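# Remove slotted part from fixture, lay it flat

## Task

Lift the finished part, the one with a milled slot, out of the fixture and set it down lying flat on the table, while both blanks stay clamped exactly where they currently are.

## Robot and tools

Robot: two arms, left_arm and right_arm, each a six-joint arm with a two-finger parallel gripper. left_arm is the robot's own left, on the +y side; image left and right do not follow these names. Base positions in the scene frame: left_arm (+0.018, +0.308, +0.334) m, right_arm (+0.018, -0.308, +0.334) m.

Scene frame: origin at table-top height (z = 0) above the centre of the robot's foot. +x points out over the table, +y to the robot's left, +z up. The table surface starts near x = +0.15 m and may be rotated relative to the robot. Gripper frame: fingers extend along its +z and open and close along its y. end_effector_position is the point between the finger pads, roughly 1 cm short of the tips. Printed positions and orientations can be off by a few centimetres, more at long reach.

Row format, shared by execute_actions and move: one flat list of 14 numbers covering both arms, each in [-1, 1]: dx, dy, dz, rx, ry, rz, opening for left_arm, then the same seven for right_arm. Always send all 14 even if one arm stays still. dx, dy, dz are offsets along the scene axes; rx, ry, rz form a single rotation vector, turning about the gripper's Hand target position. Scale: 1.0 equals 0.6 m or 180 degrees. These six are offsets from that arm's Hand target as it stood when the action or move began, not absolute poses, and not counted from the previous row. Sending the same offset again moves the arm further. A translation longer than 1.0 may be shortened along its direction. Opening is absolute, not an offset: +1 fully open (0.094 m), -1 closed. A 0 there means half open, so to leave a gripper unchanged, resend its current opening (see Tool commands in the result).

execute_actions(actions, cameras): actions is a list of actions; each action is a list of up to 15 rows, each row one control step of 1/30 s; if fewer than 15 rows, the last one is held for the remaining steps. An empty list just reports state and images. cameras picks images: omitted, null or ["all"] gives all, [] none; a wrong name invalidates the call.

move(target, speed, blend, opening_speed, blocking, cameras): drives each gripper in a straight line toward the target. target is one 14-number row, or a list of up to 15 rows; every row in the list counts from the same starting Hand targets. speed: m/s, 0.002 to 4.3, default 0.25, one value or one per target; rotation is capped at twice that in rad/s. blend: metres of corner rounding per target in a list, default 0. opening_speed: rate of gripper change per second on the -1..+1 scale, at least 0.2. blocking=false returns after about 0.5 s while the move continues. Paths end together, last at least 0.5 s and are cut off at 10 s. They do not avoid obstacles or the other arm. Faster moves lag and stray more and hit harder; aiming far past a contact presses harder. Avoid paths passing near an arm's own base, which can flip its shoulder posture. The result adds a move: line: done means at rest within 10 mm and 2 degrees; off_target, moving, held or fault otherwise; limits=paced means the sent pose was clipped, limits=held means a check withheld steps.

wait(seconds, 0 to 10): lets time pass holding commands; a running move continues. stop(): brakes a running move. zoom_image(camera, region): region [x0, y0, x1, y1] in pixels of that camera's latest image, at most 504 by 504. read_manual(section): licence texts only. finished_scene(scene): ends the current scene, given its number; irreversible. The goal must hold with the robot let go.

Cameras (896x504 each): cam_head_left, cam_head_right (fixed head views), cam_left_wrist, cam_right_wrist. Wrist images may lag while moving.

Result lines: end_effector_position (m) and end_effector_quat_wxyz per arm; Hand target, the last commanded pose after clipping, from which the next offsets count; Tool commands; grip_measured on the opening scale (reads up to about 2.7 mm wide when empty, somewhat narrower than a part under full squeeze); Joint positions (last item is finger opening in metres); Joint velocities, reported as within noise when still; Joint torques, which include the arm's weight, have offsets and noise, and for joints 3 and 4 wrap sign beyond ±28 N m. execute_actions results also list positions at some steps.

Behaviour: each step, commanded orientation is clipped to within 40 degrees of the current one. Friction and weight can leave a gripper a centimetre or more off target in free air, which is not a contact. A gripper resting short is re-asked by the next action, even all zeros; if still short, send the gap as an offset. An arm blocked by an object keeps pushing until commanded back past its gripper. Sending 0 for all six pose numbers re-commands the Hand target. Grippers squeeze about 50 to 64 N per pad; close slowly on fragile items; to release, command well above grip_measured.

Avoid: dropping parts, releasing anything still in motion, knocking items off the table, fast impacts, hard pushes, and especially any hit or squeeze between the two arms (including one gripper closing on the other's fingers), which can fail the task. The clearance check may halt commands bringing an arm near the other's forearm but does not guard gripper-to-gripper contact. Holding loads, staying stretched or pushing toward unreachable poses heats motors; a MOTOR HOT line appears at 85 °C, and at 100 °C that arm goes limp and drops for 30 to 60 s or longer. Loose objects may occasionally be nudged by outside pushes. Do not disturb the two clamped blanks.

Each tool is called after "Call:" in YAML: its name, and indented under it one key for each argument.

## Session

Call:
execute_actions:
  actions: []

Scene clock: 0.00 s.
left_arm: end_effector_position=(+0.2463, +0.2371, +0.2050) grip_measured=+1.000 end_effector_quat_wxyz=(+0.146, +0.532, +0.834, +0.026) | right_arm: end_effector_position=(+0.7032, -0.3779, +0.1984) grip_measured=+1.000 end_effector_quat_wxyz=(+0.127, -0.442, +0.884, +0.088)
Joint positions: left_arm=[0.61 1.474 0.129 0.308 -0.277 0.894 0.094] | right_arm=[-1.115 1.97 1.614 -0.768 -0.129 -1.097 0.094]
Joint velocities: within noise
Joint torques (N m): no reading
Motor temperatures (°C): left_arm=[33 32 31 33 30 30 31] | right_arm=[34 32 32 33 29 31 30]
Heat: left arm: hottest waist 33 °C; right arm: hottest waist 34 °C.
Hand target: left_arm +0.2469, +0.2370, +0.2049; +0.146, +0.532, +0.834, +0.026 | right_arm +0.7121, -0.3805, +0.2030; +0.135, -0.442, +0.883, +0.082
Tool commands: left_gripper/opening=+1.0 right_gripper/opening=+1.0
camera_calibration:
cam_left_wrist: T_world_to_cam=[[-0.879927, -0.431329, -0.199207, 0.360621], [-0.475053, 0.792302, 0.38286, -0.144942], [-0.00730617, 0.431523, -0.902072, 0.207847], [0, 0, 0, 1]] pos_world=[0.249983, 0.180694, 0.314824]
cam_right_wrist: T_world_to_cam=[[0.810326, -0.58405, -0.0475136, -0.780787], [-0.544094, -0.780031, 0.309052, 0.0325318], [-0.217564, -0.224581, -0.949858, 0.381666], [0, 0, 0, 1]] pos_world=[0.733429, -0.344928, 0.315377]

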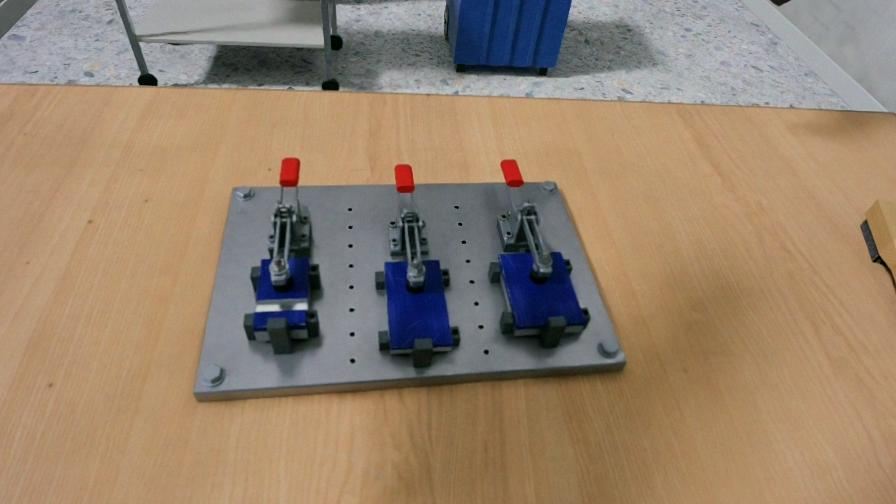

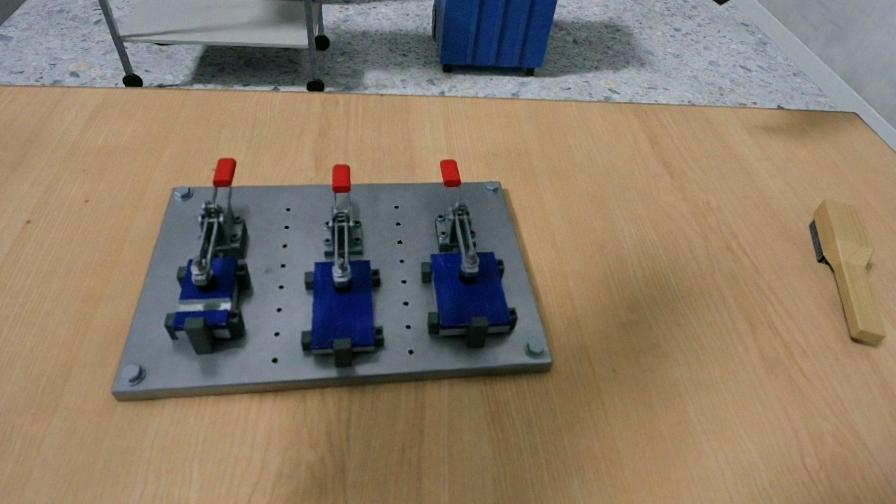

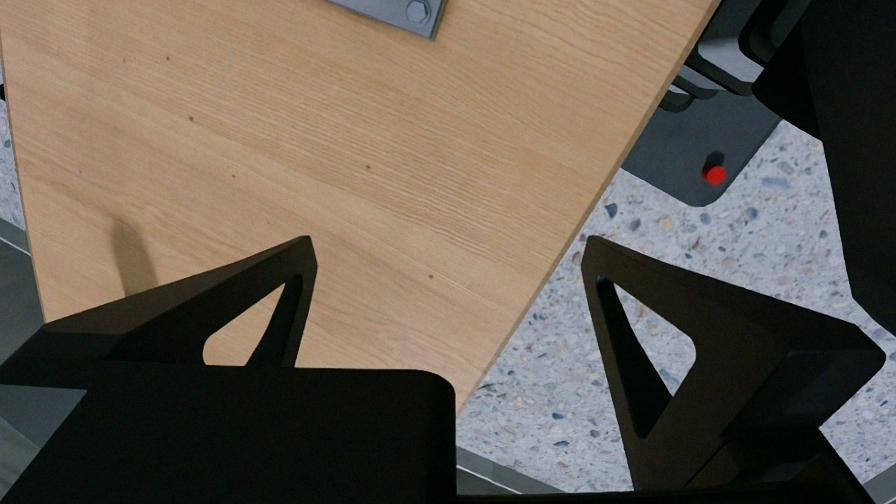

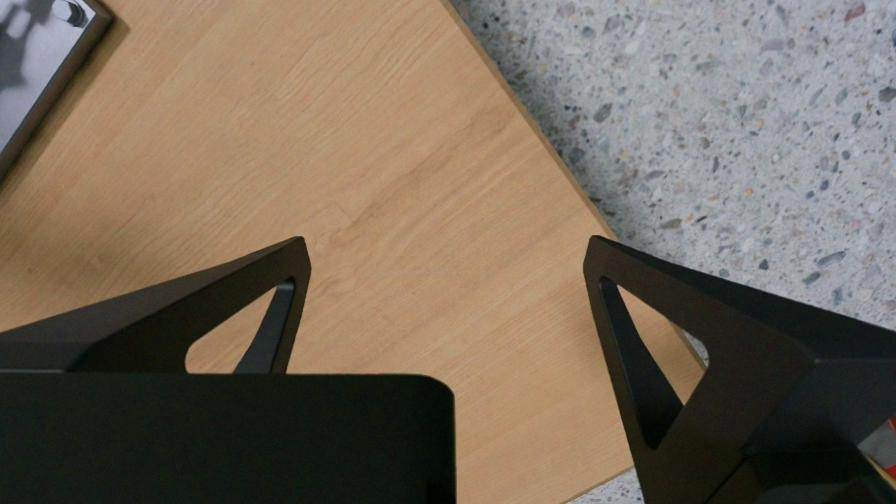

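Call:
move:
  target:
    - [0.233,-0.05,0.05,-0.0221,0.0985,0.3869,1,0,0,0,0,0,0,1]
    - [0.472,-0.17,-0.1167,-0.0221,0.0985,0.3869,0,0,0,0,0,0,0,1]
  speed: 0.4
  blend: 0.05
  opening_speed: 1.5
  cameras: ["cam_left_wrist","cam_head_left"]

Scene clock: 25.37 s.
left_arm: end_effector_position=(+0.5228, +0.1283, +0.1425) grip_measured=+0.003 end_effector_quat_wxyz=(+0.004, -0.031, +0.999, -0.003) | right_arm: end_effector_position=(+0.7032, -0.3779, +0.1984) grip_measured=+1.000 end_effector_quat_wxyz=(+0.127, -0.442, +0.884, +0.088)
Joint positions: left_arm=[0.614 2.003 1.202 -0.532 -0.305 -0.387 0.047] | right_arm=[-1.115 1.97 1.614 -0.768 -0.129 -1.097 0.094]
Joint velocities: within noise
Joint torques (N m): left_arm=[-4.13 -19.02 6.01 0.17 0 -0.03] | right_arm=[1.85 -20.66 9.88 0.92 -0.33 -0.04]
Motor temperatures (°C): left_arm=[33 32 31 33 30 30 31] | right_arm=[34 35 35 33 29 31 30]
Heat: left arm: hottest waist 33 °C; right arm: hottest shoulder 35 °C.
Hand target: left_arm +0.5302, +0.1349, +0.1349; +0.000, -0.045, +0.999, +0.000 | right_arm +0.7121, -0.3805, +0.2030; +0.135, -0.442, +0.883, +0.082
Off the commanded pose: left_arm 0.013 m, 2 deg | right_arm 0.010 m, 1 deg.
move: off_target (left_arm); target 2's new opening was sent with left_arm's hand 0.013 m and 2 deg from that target
camera_calibration:
cam_left_wrist: T_world_to_cam=[[0.060602, -0.998144, 0.00604593, 0.0963333], [-0.815639, -0.046028, 0.576728, 0.354502], [-0.575379, -0.0398822, -0.816914, 0.545688], [0, 0, 0, 1]] pos_world=[0.597285, 0.134235, 0.240747]
Images, in order (width x height): cam_head_left 896x504, cam_left_wrist 896x504.

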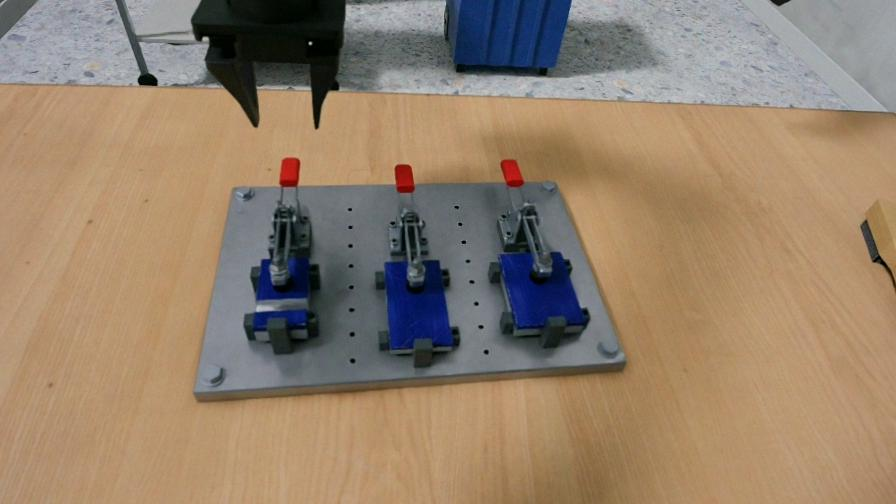

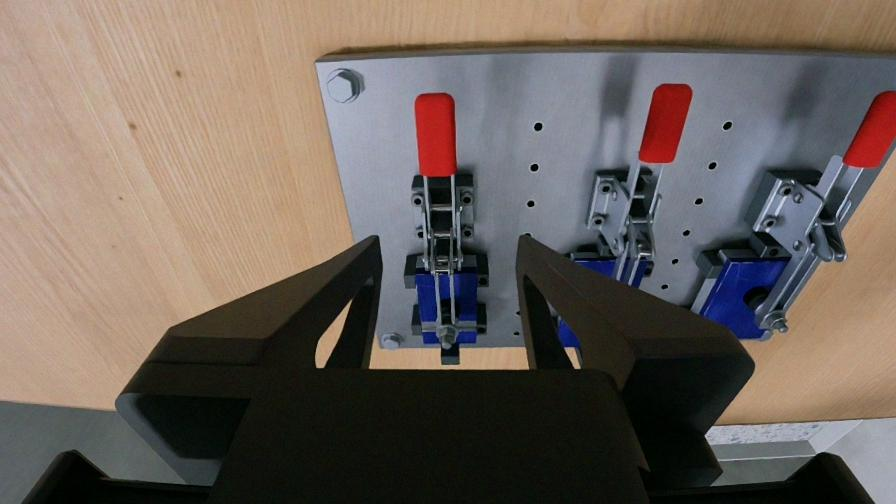

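Call:
move:
  target: [0.0313,0.0068,-0.1365,0,0,0,0,0,0,0,0,0,0,1]
  speed: 0.15
  cameras: ["cam_left_wrist"]

Scene clock: 36.77 s.
left_arm: end_effector_position=(+0.5399, +0.1335, +0.0606) grip_measured=+0.002 end_effector_quat_wxyz=(-0.004, -0.042, +0.999, +0.000) | right_arm: end_effector_position=(+0.7032, -0.3779, +0.1984) grip_measured=+1.000 end_effector_quat_wxyz=(+0.127, -0.442, +0.884, +0.088)
Joint positions: left_arm=[0.675 2.2 1.321 -0.455 -0.292 -0.35 0.047] | right_arm=[-1.115 1.97 1.614 -0.768 -0.129 -1.097 0.094]
Joint velocities: within noise
Joint torques (N m): left_arm=[-4.66 -20.66 5.01 0.83 0.03 0.18] | right_arm=[1.85 -20.84 9.81 0.99 -0.32 -0.04]
Motor temperatures (°C): left_arm=[33 32 31 33 30 30 31] | right_arm=[34 36 35 33 29 31 30]
Heat: left arm: hottest waist 33 °C; right arm: hottest shoulder 36 °C.
Hand target: left_arm +0.5489, +0.1389, +0.0530; +0.000, -0.045, +0.999, +0.000 | right_arm +0.7121, -0.3805, +0.2030; +0.135, -0.442, +0.883, +0.082
Off the commanded pose: left_arm 0.013 m, 1 deg | right_arm 0.010 m, 1 deg.
move: off_target (left_arm)
camera_calibration:
cam_left_wrist: T_world_to_cam=[[0.0813445, -0.996684, -0.0020648, 0.0899717], [-0.8042, -0.0668584, 0.590587, 0.411684], [-0.588766, -0.0463805, -0.806972, 0.496319], [0, 0, 0, 1]] pos_world=[0.615973, 0.140217, 0.157565]
Images, in order (width x height): cam_left_wrist 896x504.

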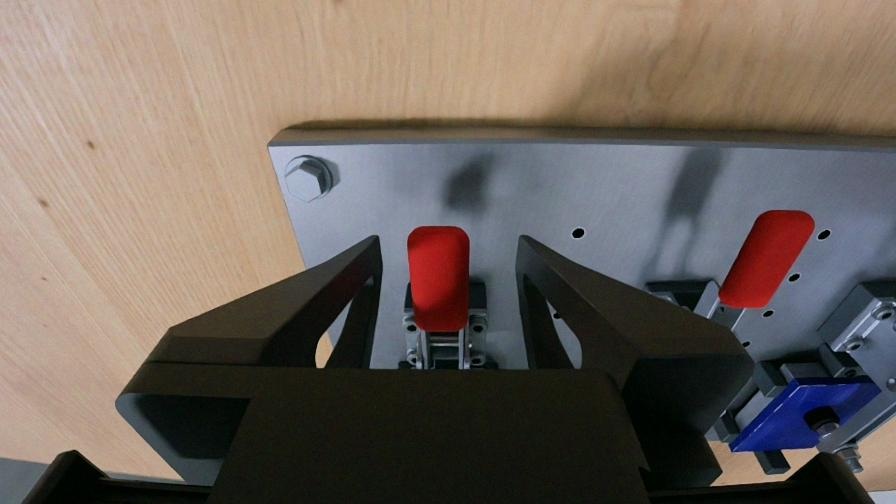

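Call:
move:
  target:
    - [0.01,0.0067,0.04,0,0,0,0,0,0,0,0,0,0,1]
    - [0.01,0.0067,0.04,0,0,0,-0.74,0,0,0,0,0,0,1]
  speed: 0.12
  opening_speed: 0.8
  cameras: ["cam_left_wrist"]

Scene clock: 58.83 s.
left_arm: end_effector_position=(+0.5459, +0.1361, +0.0743) grip_measured=-0.660 end_effector_quat_wxyz=(-0.003, -0.042, +0.999, +0.000) | right_arm: end_effector_position=(+0.7032, -0.3779, +0.1984) grip_measured=+1.000 end_effector_quat_wxyz=(+0.127, -0.442, +0.884, +0.088)
Joint positions: left_arm=[0.675 2.171 1.321 -0.48 -0.292 -0.349 0.016] | right_arm=[-1.115 1.97 1.614 -0.768 -0.129 -1.097 0.094]
Joint velocities: within noise
Joint torques (N m): left_arm=[-4.84 -22.59 4.64 0.13 0 0.15] | right_arm=[1.9 -20.89 9.81 1.11 -0.33 -0.08]
Motor temperatures (°C): left_arm=[33 33 32 33 30 30 31] | right_arm=[34 37 36 33 29 31 30]
Heat: left arm: hottest waist 33 °C; right arm: hottest shoulder 37 °C.
Hand target: left_arm +0.5548, +0.1430, +0.0769; +0.000, -0.045, +0.999, +0.000 | right_arm +0.7121, -0.3805, +0.2030; +0.135, -0.442, +0.883, +0.082
Off the commanded pose: left_arm 0.012 m, 0 deg | right_arm 0.010 m, 1 deg.
move: off_target (left_arm); target 2's new opening was sent with left_arm's hand 0.012 m and 0 deg from that target
camera_calibration:
cam_left_wrist: T_world_to_cam=[[0.0813431, -0.996686, -0.00077678, 0.0921079], [-0.806328, -0.0662653, 0.587745, 0.409915], [-0.585849, -0.0471827, -0.809046, 0.509756], [0, 0, 0, 1]] pos_world=[0.621673, 0.143017, 0.171562]
Images, in order (width x height): cam_left_wrist 896x504.

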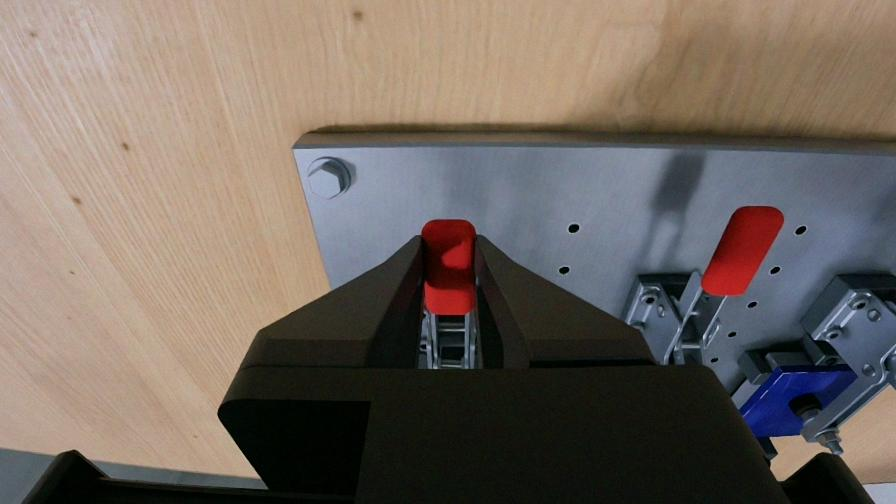

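Call:
move:
  target:
    - [-0.0167,-0.0015,0.0833,0,0,0,-0.78,0,0,0,0,0,0,1]
    - [-0.053,-0.0047,0.0985,0,0,0,-0.78,0,0,0,0,0,0,1]
    - [-0.1013,-0.009,0.1118,0,0,0,-0.78,0,0,0,0,0,0,1]
    - [-0.1235,-0.011,0.1078,0,0,0,-0.78,0,0,0,0,0,0,1]
  speed: 0.09
  blend: 0.01
  opening_speed: 0.5
  cameras: ["cam_left_wrist","cam_head_left"]

Scene clock: 78.60 s.
left_arm: end_effector_position=(+0.4833, +0.1325, +0.1174) grip_measured=-0.669 end_effector_quat_wxyz=(-0.004, -0.043, +0.999, -0.004) | right_arm: end_effector_position=(+0.7032, -0.3779, +0.1984) grip_measured=+1.000 end_effector_quat_wxyz=(+0.127, -0.442, +0.884, +0.088)
Joint positions: left_arm=[0.615 2.022 1.102 -0.429 -0.297 -0.414 0.016] | right_arm=[-1.115 1.97 1.614 -0.768 -0.129 -1.097 0.094]
Joint velocities: within noise
Joint torques (N m): left_arm=[-6.42 -24.76 1.24 -0.68 -0.52 -0.06] | right_arm=[2.08 -20.84 9.8 1.09 -0.35 -0.02]
Motor temperatures (°C): left_arm=[34 34 32 33 30 30 32] | right_arm=[34 37 37 33 29 31 30]
Heat: left arm: hottest waist 34 °C; right arm: hottest shoulder 37 °C.
Hand target: left_arm +0.4808, +0.1363, +0.1416; +0.000, -0.045, +0.999, +0.000 | right_arm +0.7121, -0.3805, +0.2030; +0.135, -0.442, +0.883, +0.082
Off the commanded pose: left_arm 0.025 m, 1 deg | right_arm 0.010 m, 1 deg.
move: off_target (left_arm); blend cut to 0.0068 m at target 3
camera_calibration:
cam_left_wrist: T_world_to_cam=[[0.0846933, -0.996378, 0.0075918, 0.0909212], [-0.804743, -0.0639073, 0.590174, 0.332454], [-0.587551, -0.0560932, -0.807241, 0.509457], [0, 0, 0, 1]] pos_world=[0.559171, 0.140415, 0.214358]
Images, in order (width x height): cam_head_left 896x504, cam_left_wrist 896x504.

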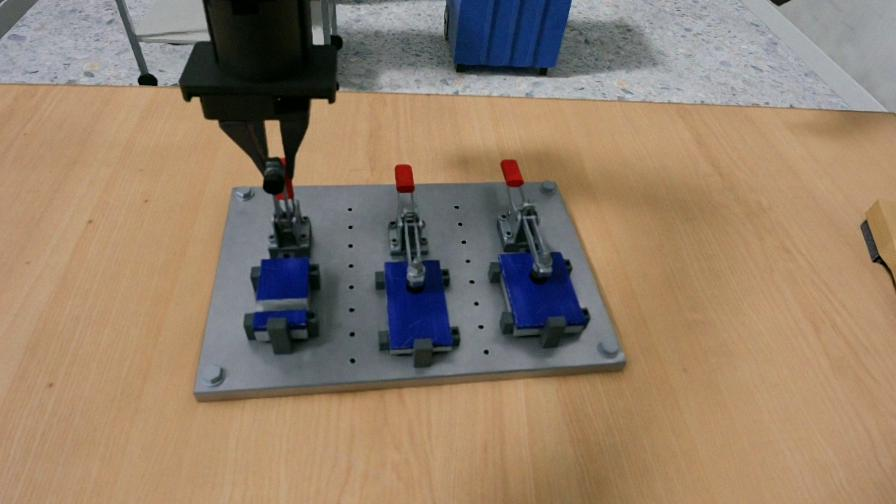

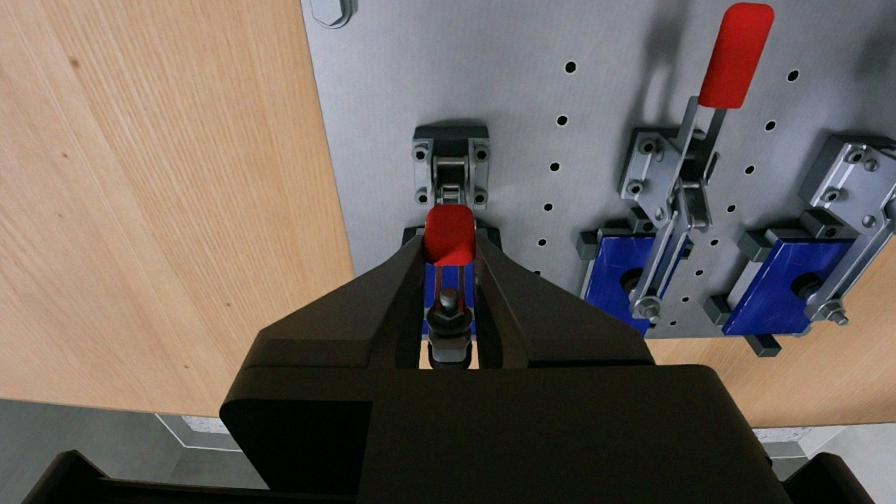

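Call:
move:
  target:
    - [0.01,0,-0.02,0,0,0,-0.78,0,0,0,0,0,0,1]
    - [0.01,0,-0.02,0,0,0,-0.15,0,0,0,0,0,0,1]
    - [0,0,0.15,0,0,0,-0.15,0,0,0,0,0,0,1]
    - [-0.108,-0.0105,0.0473,0.0148,-0.166,0,0.36,0,0,0,0,0,0,1]
  speed: [0.1,0.1,0.25,0.25]
  blend: [0,0,0.02,0]
  opening_speed: 1.5
  cameras: ["cam_left_wrist","cam_head_left"]

Scene clock: 96.00 s.
left_arm: end_effector_position=(+0.4223, +0.1352, +0.1735) grip_measured=+0.357 end_effector_quat_wxyz=(+0.260, -0.056, +0.964, +0.011) | right_arm: end_effector_position=(+0.7032, -0.3779, +0.1984) grip_measured=+1.000 end_effector_quat_wxyz=(+0.127, -0.442, +0.884, +0.088)
Joint positions: left_arm=[0.443 1.88 0.614 0.386 -0.594 -0.379 0.064] | right_arm=[-1.115 1.97 1.614 -0.768 -0.129 -1.097 0.094]
Joint velocities: within noise
Joint torques (N m): left_arm=[-5.71 -13.22 1.35 1.8 -0.2 0.18] | right_arm=[2.14 -20.25 9.89 1.09 -0.32 -0.02]
Motor temperatures (°C): left_arm=[34 35 32 33 30 30 32] | right_arm=[34 38 37 33 29 31 30]
Heat: left arm: hottest shoulder 35 °C; right arm: hottest shoulder 38 °C.
Hand target: left_arm +0.4159, +0.1300, +0.1700; +0.259, -0.043, +0.965, +0.011 | right_arm +0.7121, -0.3805, +0.2030; +0.135, -0.442, +0.883, +0.082
Off the commanded pose: left_arm 0.009 m, 1 deg | right_arm 0.010 m, 1 deg.
move: done; target 2's new opening was sent with left_arm's hand 0.013 m and 1 deg from that target
camera_calibration:
cam_left_wrist: T_world_to_cam=[[0.112676, -0.993617, 0.00536602, 0.0865266], [-0.988981, -0.111625, 0.0972444, 0.420276], [-0.0960247, -0.016264, -0.995246, 0.338802], [0, 0, 0, 1]] pos_world=[0.438429, 0.138398, 0.295857]
Images, in order (width x height): cam_head_left 896x504, cam_left_wrist 896x504.

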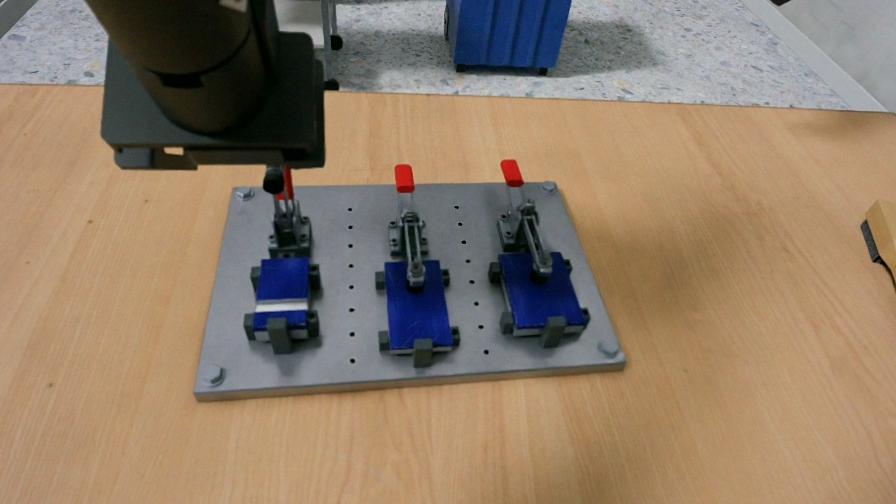

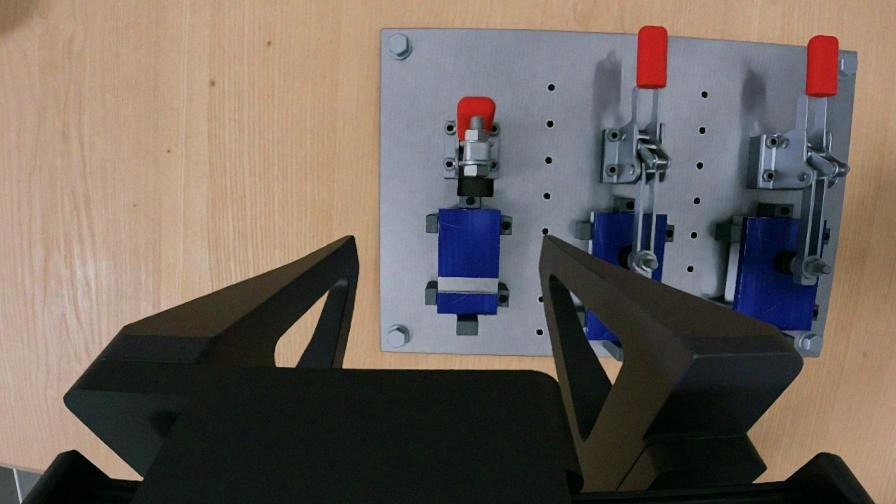

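Call:
move:
  target: [-0.0082,-0.0225,-0.1642,0,0,0,0.36,0,0,0,0,0,0,1]
  speed: 0.2
  cameras: ["cam_left_wrist"]

Scene clock: 119.53 s.
left_arm: end_effector_position=(+0.4088, +0.1105, +0.0771) grip_measured=+0.358 end_effector_quat_wxyz=(+0.258, -0.042, +0.965, +0.007) | right_arm: end_effector_position=(+0.7032, -0.3779, +0.1984) grip_measured=+1.000 end_effector_quat_wxyz=(+0.127, -0.442, +0.884, +0.088)
Joint positions: left_arm=[0.464 2.227 0.722 0.638 -0.564 -0.332 0.064] | right_arm=[-1.115 1.97 1.614 -0.768 -0.129 -1.097 0.094]
Joint velocities: within noise
Joint torques (N m): left_arm=[-3.78 -15.03 0.24 1.88 -0.05 0.2] | right_arm=[2.08 -20.95 9.81 0.96 -0.33 -0.04]
Motor temperatures (°C): left_arm=[34 36 31 33 30 30 32] | right_arm=[34 38 37 33 29 31 30]
Heat: left arm: hottest shoulder 36 °C; right arm: hottest shoulder 38 °C.
Hand target: left_arm +0.4110, +0.1166, +0.0715; +0.259, -0.043, +0.965, +0.011 | right_arm +0.7121, -0.3805, +0.2030; +0.135, -0.442, +0.883, +0.082
Off the commanded pose: left_arm 0.009 m, 1 deg | right_arm 0.010 m, 1 deg.
move: done
camera_calibration:
cam_left_wrist: T_world_to_cam=[[0.082814, -0.996548, 0.00582769, 0.0765339], [-0.991557, -0.0818109, 0.100611, 0.411057], [-0.0997865, -0.0141104, -0.994909, 0.242497], [0, 0, 0, 1]] pos_world=[0.425446, 0.11332, 0.199459]
Images, in order (width x height): cam_left_wrist 896x504.

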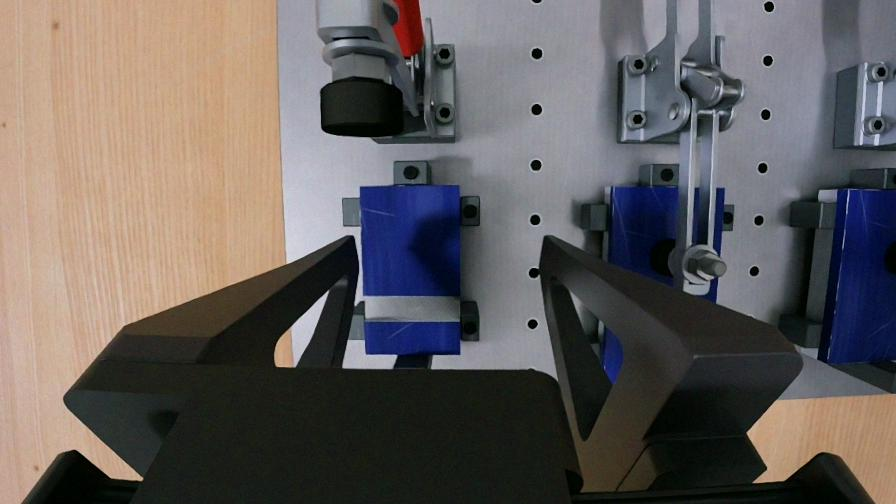

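Call:
zoom_image:
  camera: "cam_left_wrist"
  region: [330, 150, 500, 370]

Scaled by 2.291 from the camera's 896x504 image, which has a finer 1280x720 frame.

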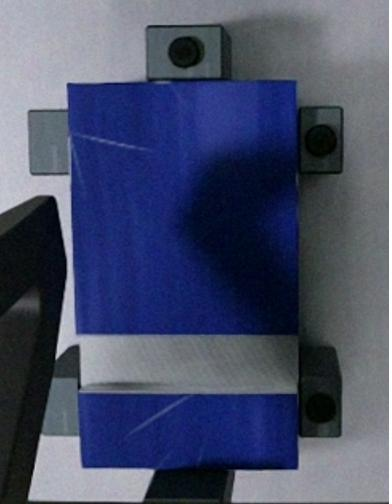

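Call:
move:
  target:
    - [-0.0022,0.0253,-0.003,0,0,0,0.36,0,0,0,0,0,0,1]
    - [-0.0022,0.0253,-0.0507,0,0,0,0.36,0,0,0,0,0,0,1]
  speed: 0.1
  cameras: ["cam_left_wrist"]

Call:
zoom_image:
  camera: "cam_left_wrist"
  region: [340, 140, 560, 390]

Scene clock: 194.33 s.
left_arm: end_effector_position=(+0.4080, +0.1248, +0.0467) grip_measured=+0.358 end_effector_quat_wxyz=(+0.258, -0.041, +0.965, +0.007) | right_arm: end_effector_position=(+0.7032, -0.3779, +0.1984) grip_measured=+1.000 end_effector_quat_wxyz=(+0.127, -0.442, +0.884, +0.088)
Joint positions: left_arm=[0.522 2.315 0.743 0.732 -0.525 -0.28 0.064] | right_arm=[-1.115 1.97 1.614 -0.768 -0.129 -1.097 0.094]
Joint velocities: within noise
Joint torques (N m): left_arm=[-3.49 -15.03 -0.43 1.89 -0.04 0.19] | right_arm=[1.85 -20.25 9.81 1.09 -0.32 -0.04]
Motor temperatures (°C): left_arm=[34 34 31 33 30 30 31] | right_arm=[34 39 38 33 30 31 30]
Heat: left arm: hottest waist 34 °C; right arm: hottest shoulder 39 °C.
Hand target: left_arm +0.4097, +0.1317, +0.0411; +0.259, -0.043, +0.965, +0.011 | right_arm +0.7121, -0.3805, +0.2030; +0.135, -0.442, +0.883, +0.082
Off the commanded pose: left_arm 0.009 m, 1 deg | right_arm 0.010 m, 1 deg.
move: done
camera_calibration:
cam_left_wrist: T_world_to_cam=[[0.0816829, -0.996637, 0.00654093, 0.0914999], [-0.99164, -0.0806121, 0.100753, 0.41437], [-0.0998868, -0.014716, -0.99489, 0.212392], [0, 0, 0, 1]] pos_world=[0.424647, 0.127721, 0.168959]
Images, in order (width x height): cam_left_wrist 896x504.

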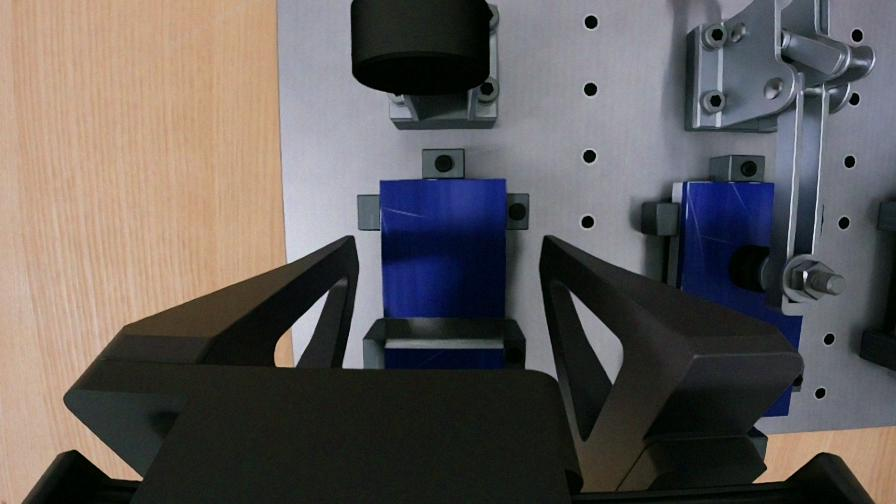

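Scaled by 2.016 from the camera's 896x504 image, which has a finer 1280x720 frame.

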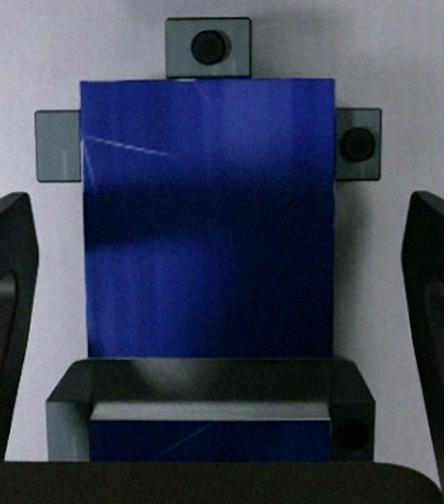

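Call:
move:
  target:
    - [0.0002,0.0055,0,0,0,0,0.2,0,0,0,0,0,0,1]
    - [0.0002,0.0055,0,0,0,0,-0.26,0,0,0,0,0,0,1]
    - [0.0002,0.0055,0.17,0,0,0,-0.26,0,0,0,0,0,0,1]
  speed: [0.1,0.1,0.15]
  opening_speed: 0.5
  cameras: ["cam_left_wrist","cam_head_left"]

Scene clock: 210.47 s.
left_arm: end_effector_position=(+0.4115, +0.1400, +0.1377) grip_measured=-0.171 end_effector_quat_wxyz=(+0.257, -0.043, +0.965, +0.016) | right_arm: end_effector_position=(+0.7032, -0.3779, +0.1984) grip_measured=+1.000 end_effector_quat_wxyz=(+0.127, -0.442, +0.884, +0.088)
Joint positions: left_arm=[0.474 2 0.613 0.515 -0.574 -0.327 0.039] | right_arm=[-1.115 1.97 1.614 -0.768 -0.129 -1.097 0.094]
Joint velocities: within noise
Joint torques (N m): left_arm=[-5.89 -15.97 0.31 1.03 -0.24 -0.04] | right_arm=[2.14 -20.95 9.88 0.96 -0.36 -0.05]
Motor temperatures (°C): left_arm=[34 35 31 33 30 30 31] | right_arm=[34 39 38 33 30 31 30]
Heat: left arm: hottest shoulder 35 °C; right arm: hottest shoulder 39 °C.
Hand target: left_arm +0.4099, +0.1350, +0.1431; +0.259, -0.043, +0.965, +0.011 | right_arm +0.7121, -0.3805, +0.2030; +0.135, -0.442, +0.883, +0.082
Off the commanded pose: left_arm 0.008 m, 1 deg | right_arm 0.010 m, 1 deg.
move: done
camera_calibration:
cam_left_wrist: T_world_to_cam=[[0.0899802, -0.995892, -0.0100851, 0.104503], [-0.990564, -0.0905407, 0.102883, 0.410519], [-0.103373, 0.000732563, -0.994642, 0.302775], [0, 0, 0, 1]] pos_world=[0.428541, 0.14102, 0.259972]
Images, in order (width x height): cam_head_left 896x504, cam_left_wrist 896x504.

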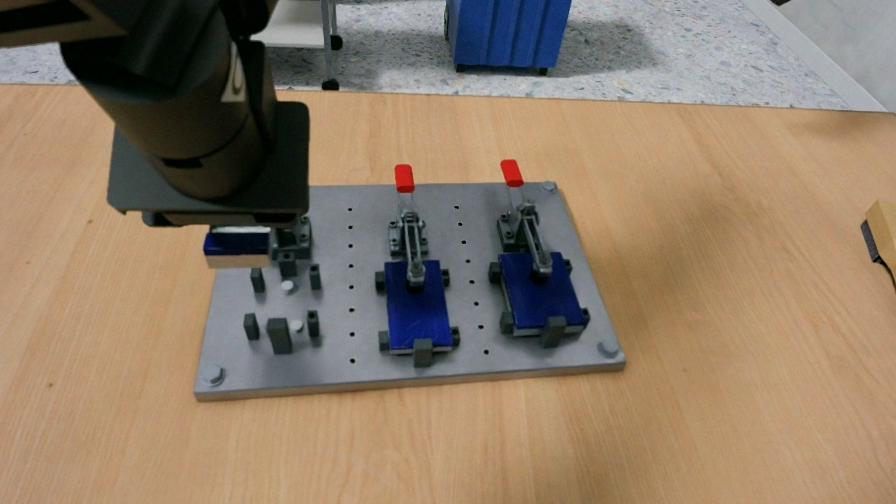

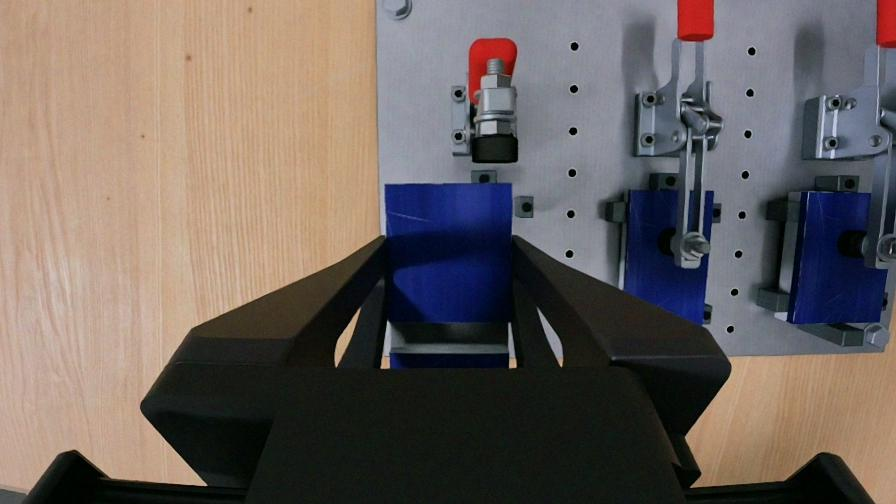

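Call:
move:
  target:
    - [0,0.2417,0,0,0,0,-0.26,0,0,0,0,0,0,1]
    - [0,0.2417,-0.1718,0,0,0,-0.26,0,0,0,0,0,0,1]
    - [0,0.2417,-0.2102,0,0,0,-0.26,0,0,0,0,0,0,1]
  speed: [0.25,0.18,0.05]
  blend: [0.03,0.004,0]
  cameras: ["cam_left_wrist","cam_head_left"]

Call:
zoom_image:
  camera: "cam_head_left"
  region: [20, 200, 220, 380]

Scene clock: 222.63 s.
left_arm: end_effector_position=(+0.4110, +0.2738, +0.0238) grip_measured=-0.171 end_effector_quat_wxyz=(+0.259, -0.042, +0.965, +0.007) | right_arm: end_effector_position=(+0.7032, -0.3779, +0.1984) grip_measured=+1.000 end_effector_quat_wxyz=(+0.127, -0.442, +0.884, +0.088)
Joint positions: left_arm=[0.933 2.307 0.636 0.948 -0.232 0.028 0.039] | right_arm=[-1.115 1.97 1.614 -0.768 -0.129 -1.097 0.094]
Joint velocities: within noise
Joint torques (N m): left_arm=[-2.14 -13.27 -1.69 1.92 0.12 0.16] | right_arm=[2.14 -21.07 9.83 1.16 -0.32 -0.03]
Motor temperatures (°C): left_arm=[34 35 31 33 30 30 32] | right_arm=[34 39 38 33 30 31 30]
Heat: left arm: hottest shoulder 35 °C; right arm: hottest shoulder 39 °C.
Hand target: left_arm +0.4098, +0.2800, +0.0170; +0.259, -0.043, +0.965, +0.011 | right_arm +0.7121, -0.3805, +0.2030; +0.135, -0.442, +0.883, +0.082
Off the commanded pose: left_arm 0.009 m, 1 deg | right_arm 0.010 m, 1 deg.
move: done
camera_calibration:
cam_left_wrist: T_world_to_cam=[[0.0837317, -0.996464, 0.00703292, 0.239022], [-0.9916, -0.0826206, 0.0995181, 0.432181], [-0.0985851, -0.0153067, -0.995011, 0.191806], [0, 0, 0, 1]] pos_world=[0.427446, 0.276819, 0.146158]
Images, in order (width x height): cam_head_left 896x504, cam_left_wrist 896x504.

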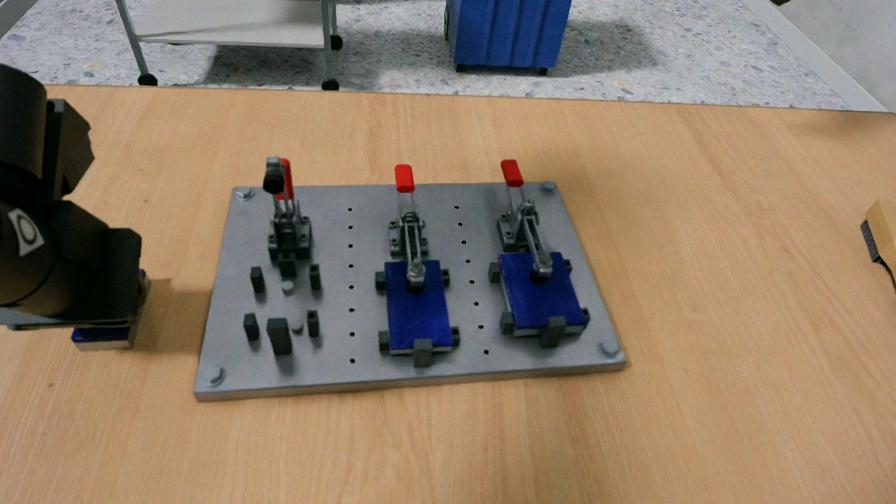

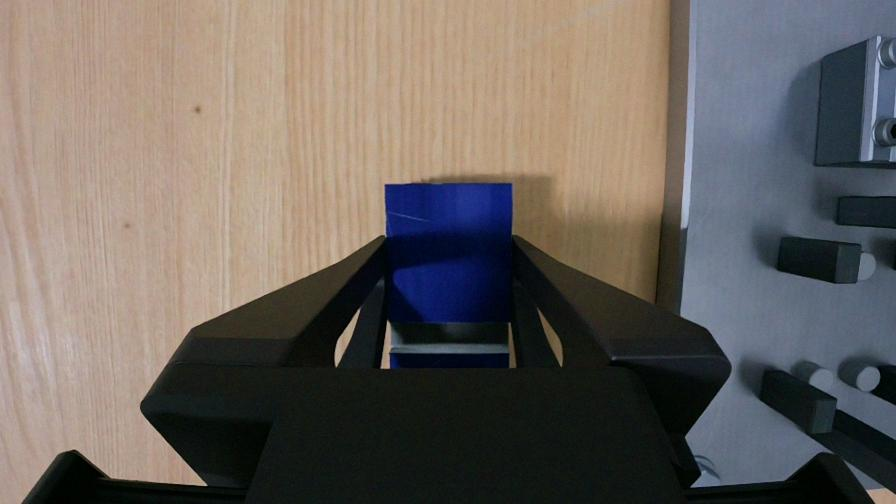

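Scaled by 2.520 from the camera's 896x504 image, which has a finer 1280x720 frame.

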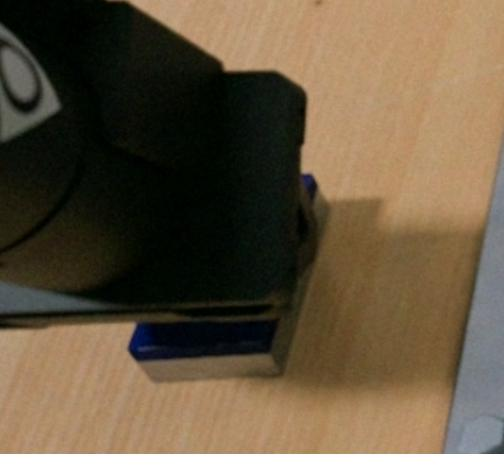

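Call:
move:
  target: [0,0,-0.0117,0,0,0,-0.26,0,0,0,0,0,0,1]
  speed: 0.05
  cameras: ["cam_left_wrist"]

Scene clock: 230.37 s.
left_arm: end_effector_position=(+0.4113, +0.2738, +0.0235) grip_measured=-0.171 end_effector_quat_wxyz=(+0.263, -0.041, +0.964, +0.007) | right_arm: end_effector_position=(+0.7032, -0.3779, +0.1984) grip_measured=+1.000 end_effector_quat_wxyz=(+0.127, -0.442, +0.884, +0.088)
Joint positions: left_arm=[0.933 2.313 0.636 0.963 -0.232 0.032 0.039] | right_arm=[-1.115 1.97 1.614 -0.768 -0.129 -1.097 0.094]
Joint velocities: within noise
Joint torques (N m): left_arm=[-1.85 -11.99 -0.73 1.66 0.24 0.17] | right_arm=[2.2 -20.72 9.81 1.03 -0.3 -0.03]
Motor temperatures (°C): left_arm=[34 35 31 33 30 30 33] | right_arm=[34 39 38 33 30 31 30]
Heat: left arm: hottest shoulder 35 °C; right arm: hottest shoulder 39 °C.
Hand target: left_arm +0.4098, +0.2800, +0.0100; +0.259, -0.043, +0.965, +0.011 | right_arm +0.7121, -0.3805, +0.2030; +0.135, -0.442, +0.883, +0.082
Off the commanded pose: left_arm 0.015 m, 1 deg | right_arm 0.010 m, 1 deg.
move: off_target (left_arm)
camera_calibration:
cam_left_wrist: T_world_to_cam=[[0.0822792, -0.996592, 0.00583824, 0.239614], [-0.992485, -0.0814048, 0.0913632, 0.432718], [-0.0905766, -0.0133117, -0.995801, 0.187675], [0, 0, 0, 1]] pos_world=[0.42675, 0.276521, 0.145953]
Images, in order (width x height): cam_left_wrist 896x504.

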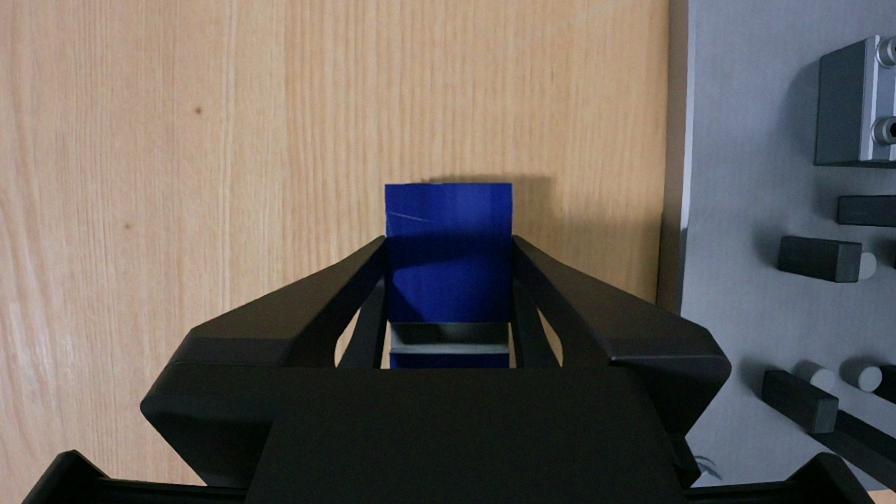

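Call:
move:
  target:
    - [0,0,0.008,0,0,0,-0.26,0,0,0,0,0,0,1]
    - [0,0,0.008,0,0,0,0.1,0,0,0,0,0,0,1]
    - [0,0,0.18,0,0,0,0.1,0,0,0,0,0,0,1]
  speed: [0.05,0.05,0.2]
  opening_speed: 0.5
  cameras: ["cam_left_wrist","cam_head_left"]

Scene clock: 239.50 s.
left_arm: end_effector_position=(+0.4145, +0.2854, +0.1161) grip_measured=+0.098 end_effector_quat_wxyz=(+0.263, -0.044, +0.964, +0.016) | right_arm: end_effector_position=(+0.7032, -0.3779, +0.1984) grip_measured=+1.000 end_effector_quat_wxyz=(+0.127, -0.442, +0.884, +0.088)
Joint positions: left_arm=[0.895 1.969 0.481 0.77 -0.278 0.005 0.052] | right_arm=[-1.115 1.97 1.614 -0.768 -0.129 -1.097 0.094]
Joint velocities: within noise
Joint torques (N m): left_arm=[-4.19 -14.56 -1.55 1.06 -0.09 -0.05] | right_arm=[2.26 -20.84 9.76 1.02 -0.33 -0.01]
Motor temperatures (°C): left_arm=[34 35 31 33 30 30 33] | right_arm=[34 39 38 33 30 31 30]
Heat: left arm: hottest shoulder 35 °C; right arm: hottest shoulder 39 °C.
Hand target: left_arm +0.4099, +0.2801, +0.1180; +0.259, -0.043, +0.965, +0.011 | right_arm +0.7121, -0.3805, +0.2030; +0.135, -0.442, +0.883, +0.082
Off the commanded pose: left_arm 0.007 m, 1 deg | right_arm 0.010 m, 1 deg.
move: done; target 2's new opening was sent with left_arm's hand 0.011 m and 1 deg from that target
camera_calibration:
cam_left_wrist: T_world_to_cam=[[0.0923403, -0.99569, -0.00868384, 0.247654], [-0.991655, -0.0927471, 0.0895398, 0.431569], [-0.0899593, 0.000343244, -0.995945, 0.276173], [0, 0, 0, 1]] pos_world=[0.429944, 0.286518, 0.238562]
Images, in order (width x height): cam_head_left 896x504, cam_left_wrist 896x504.

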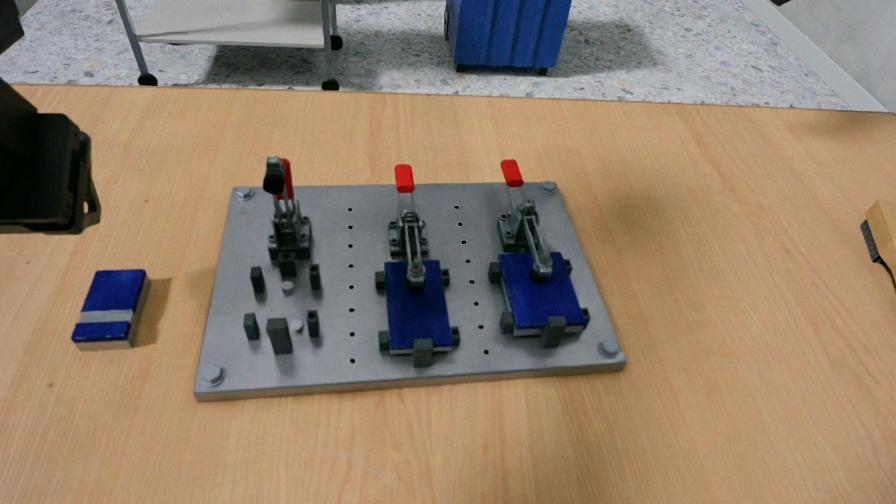

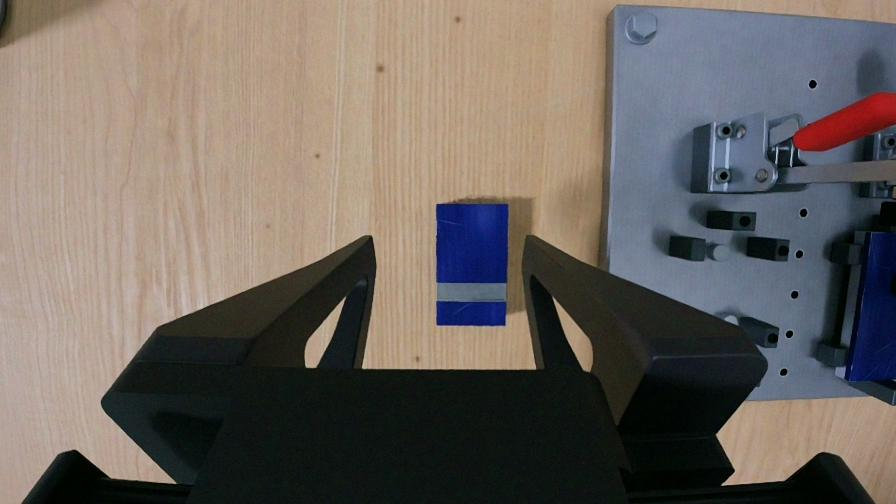

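The finished part is flat on the table, and both blanks are still clamped where they were.

Call:
finished_scene:
  scene: 3

The scene is finished: the task was done.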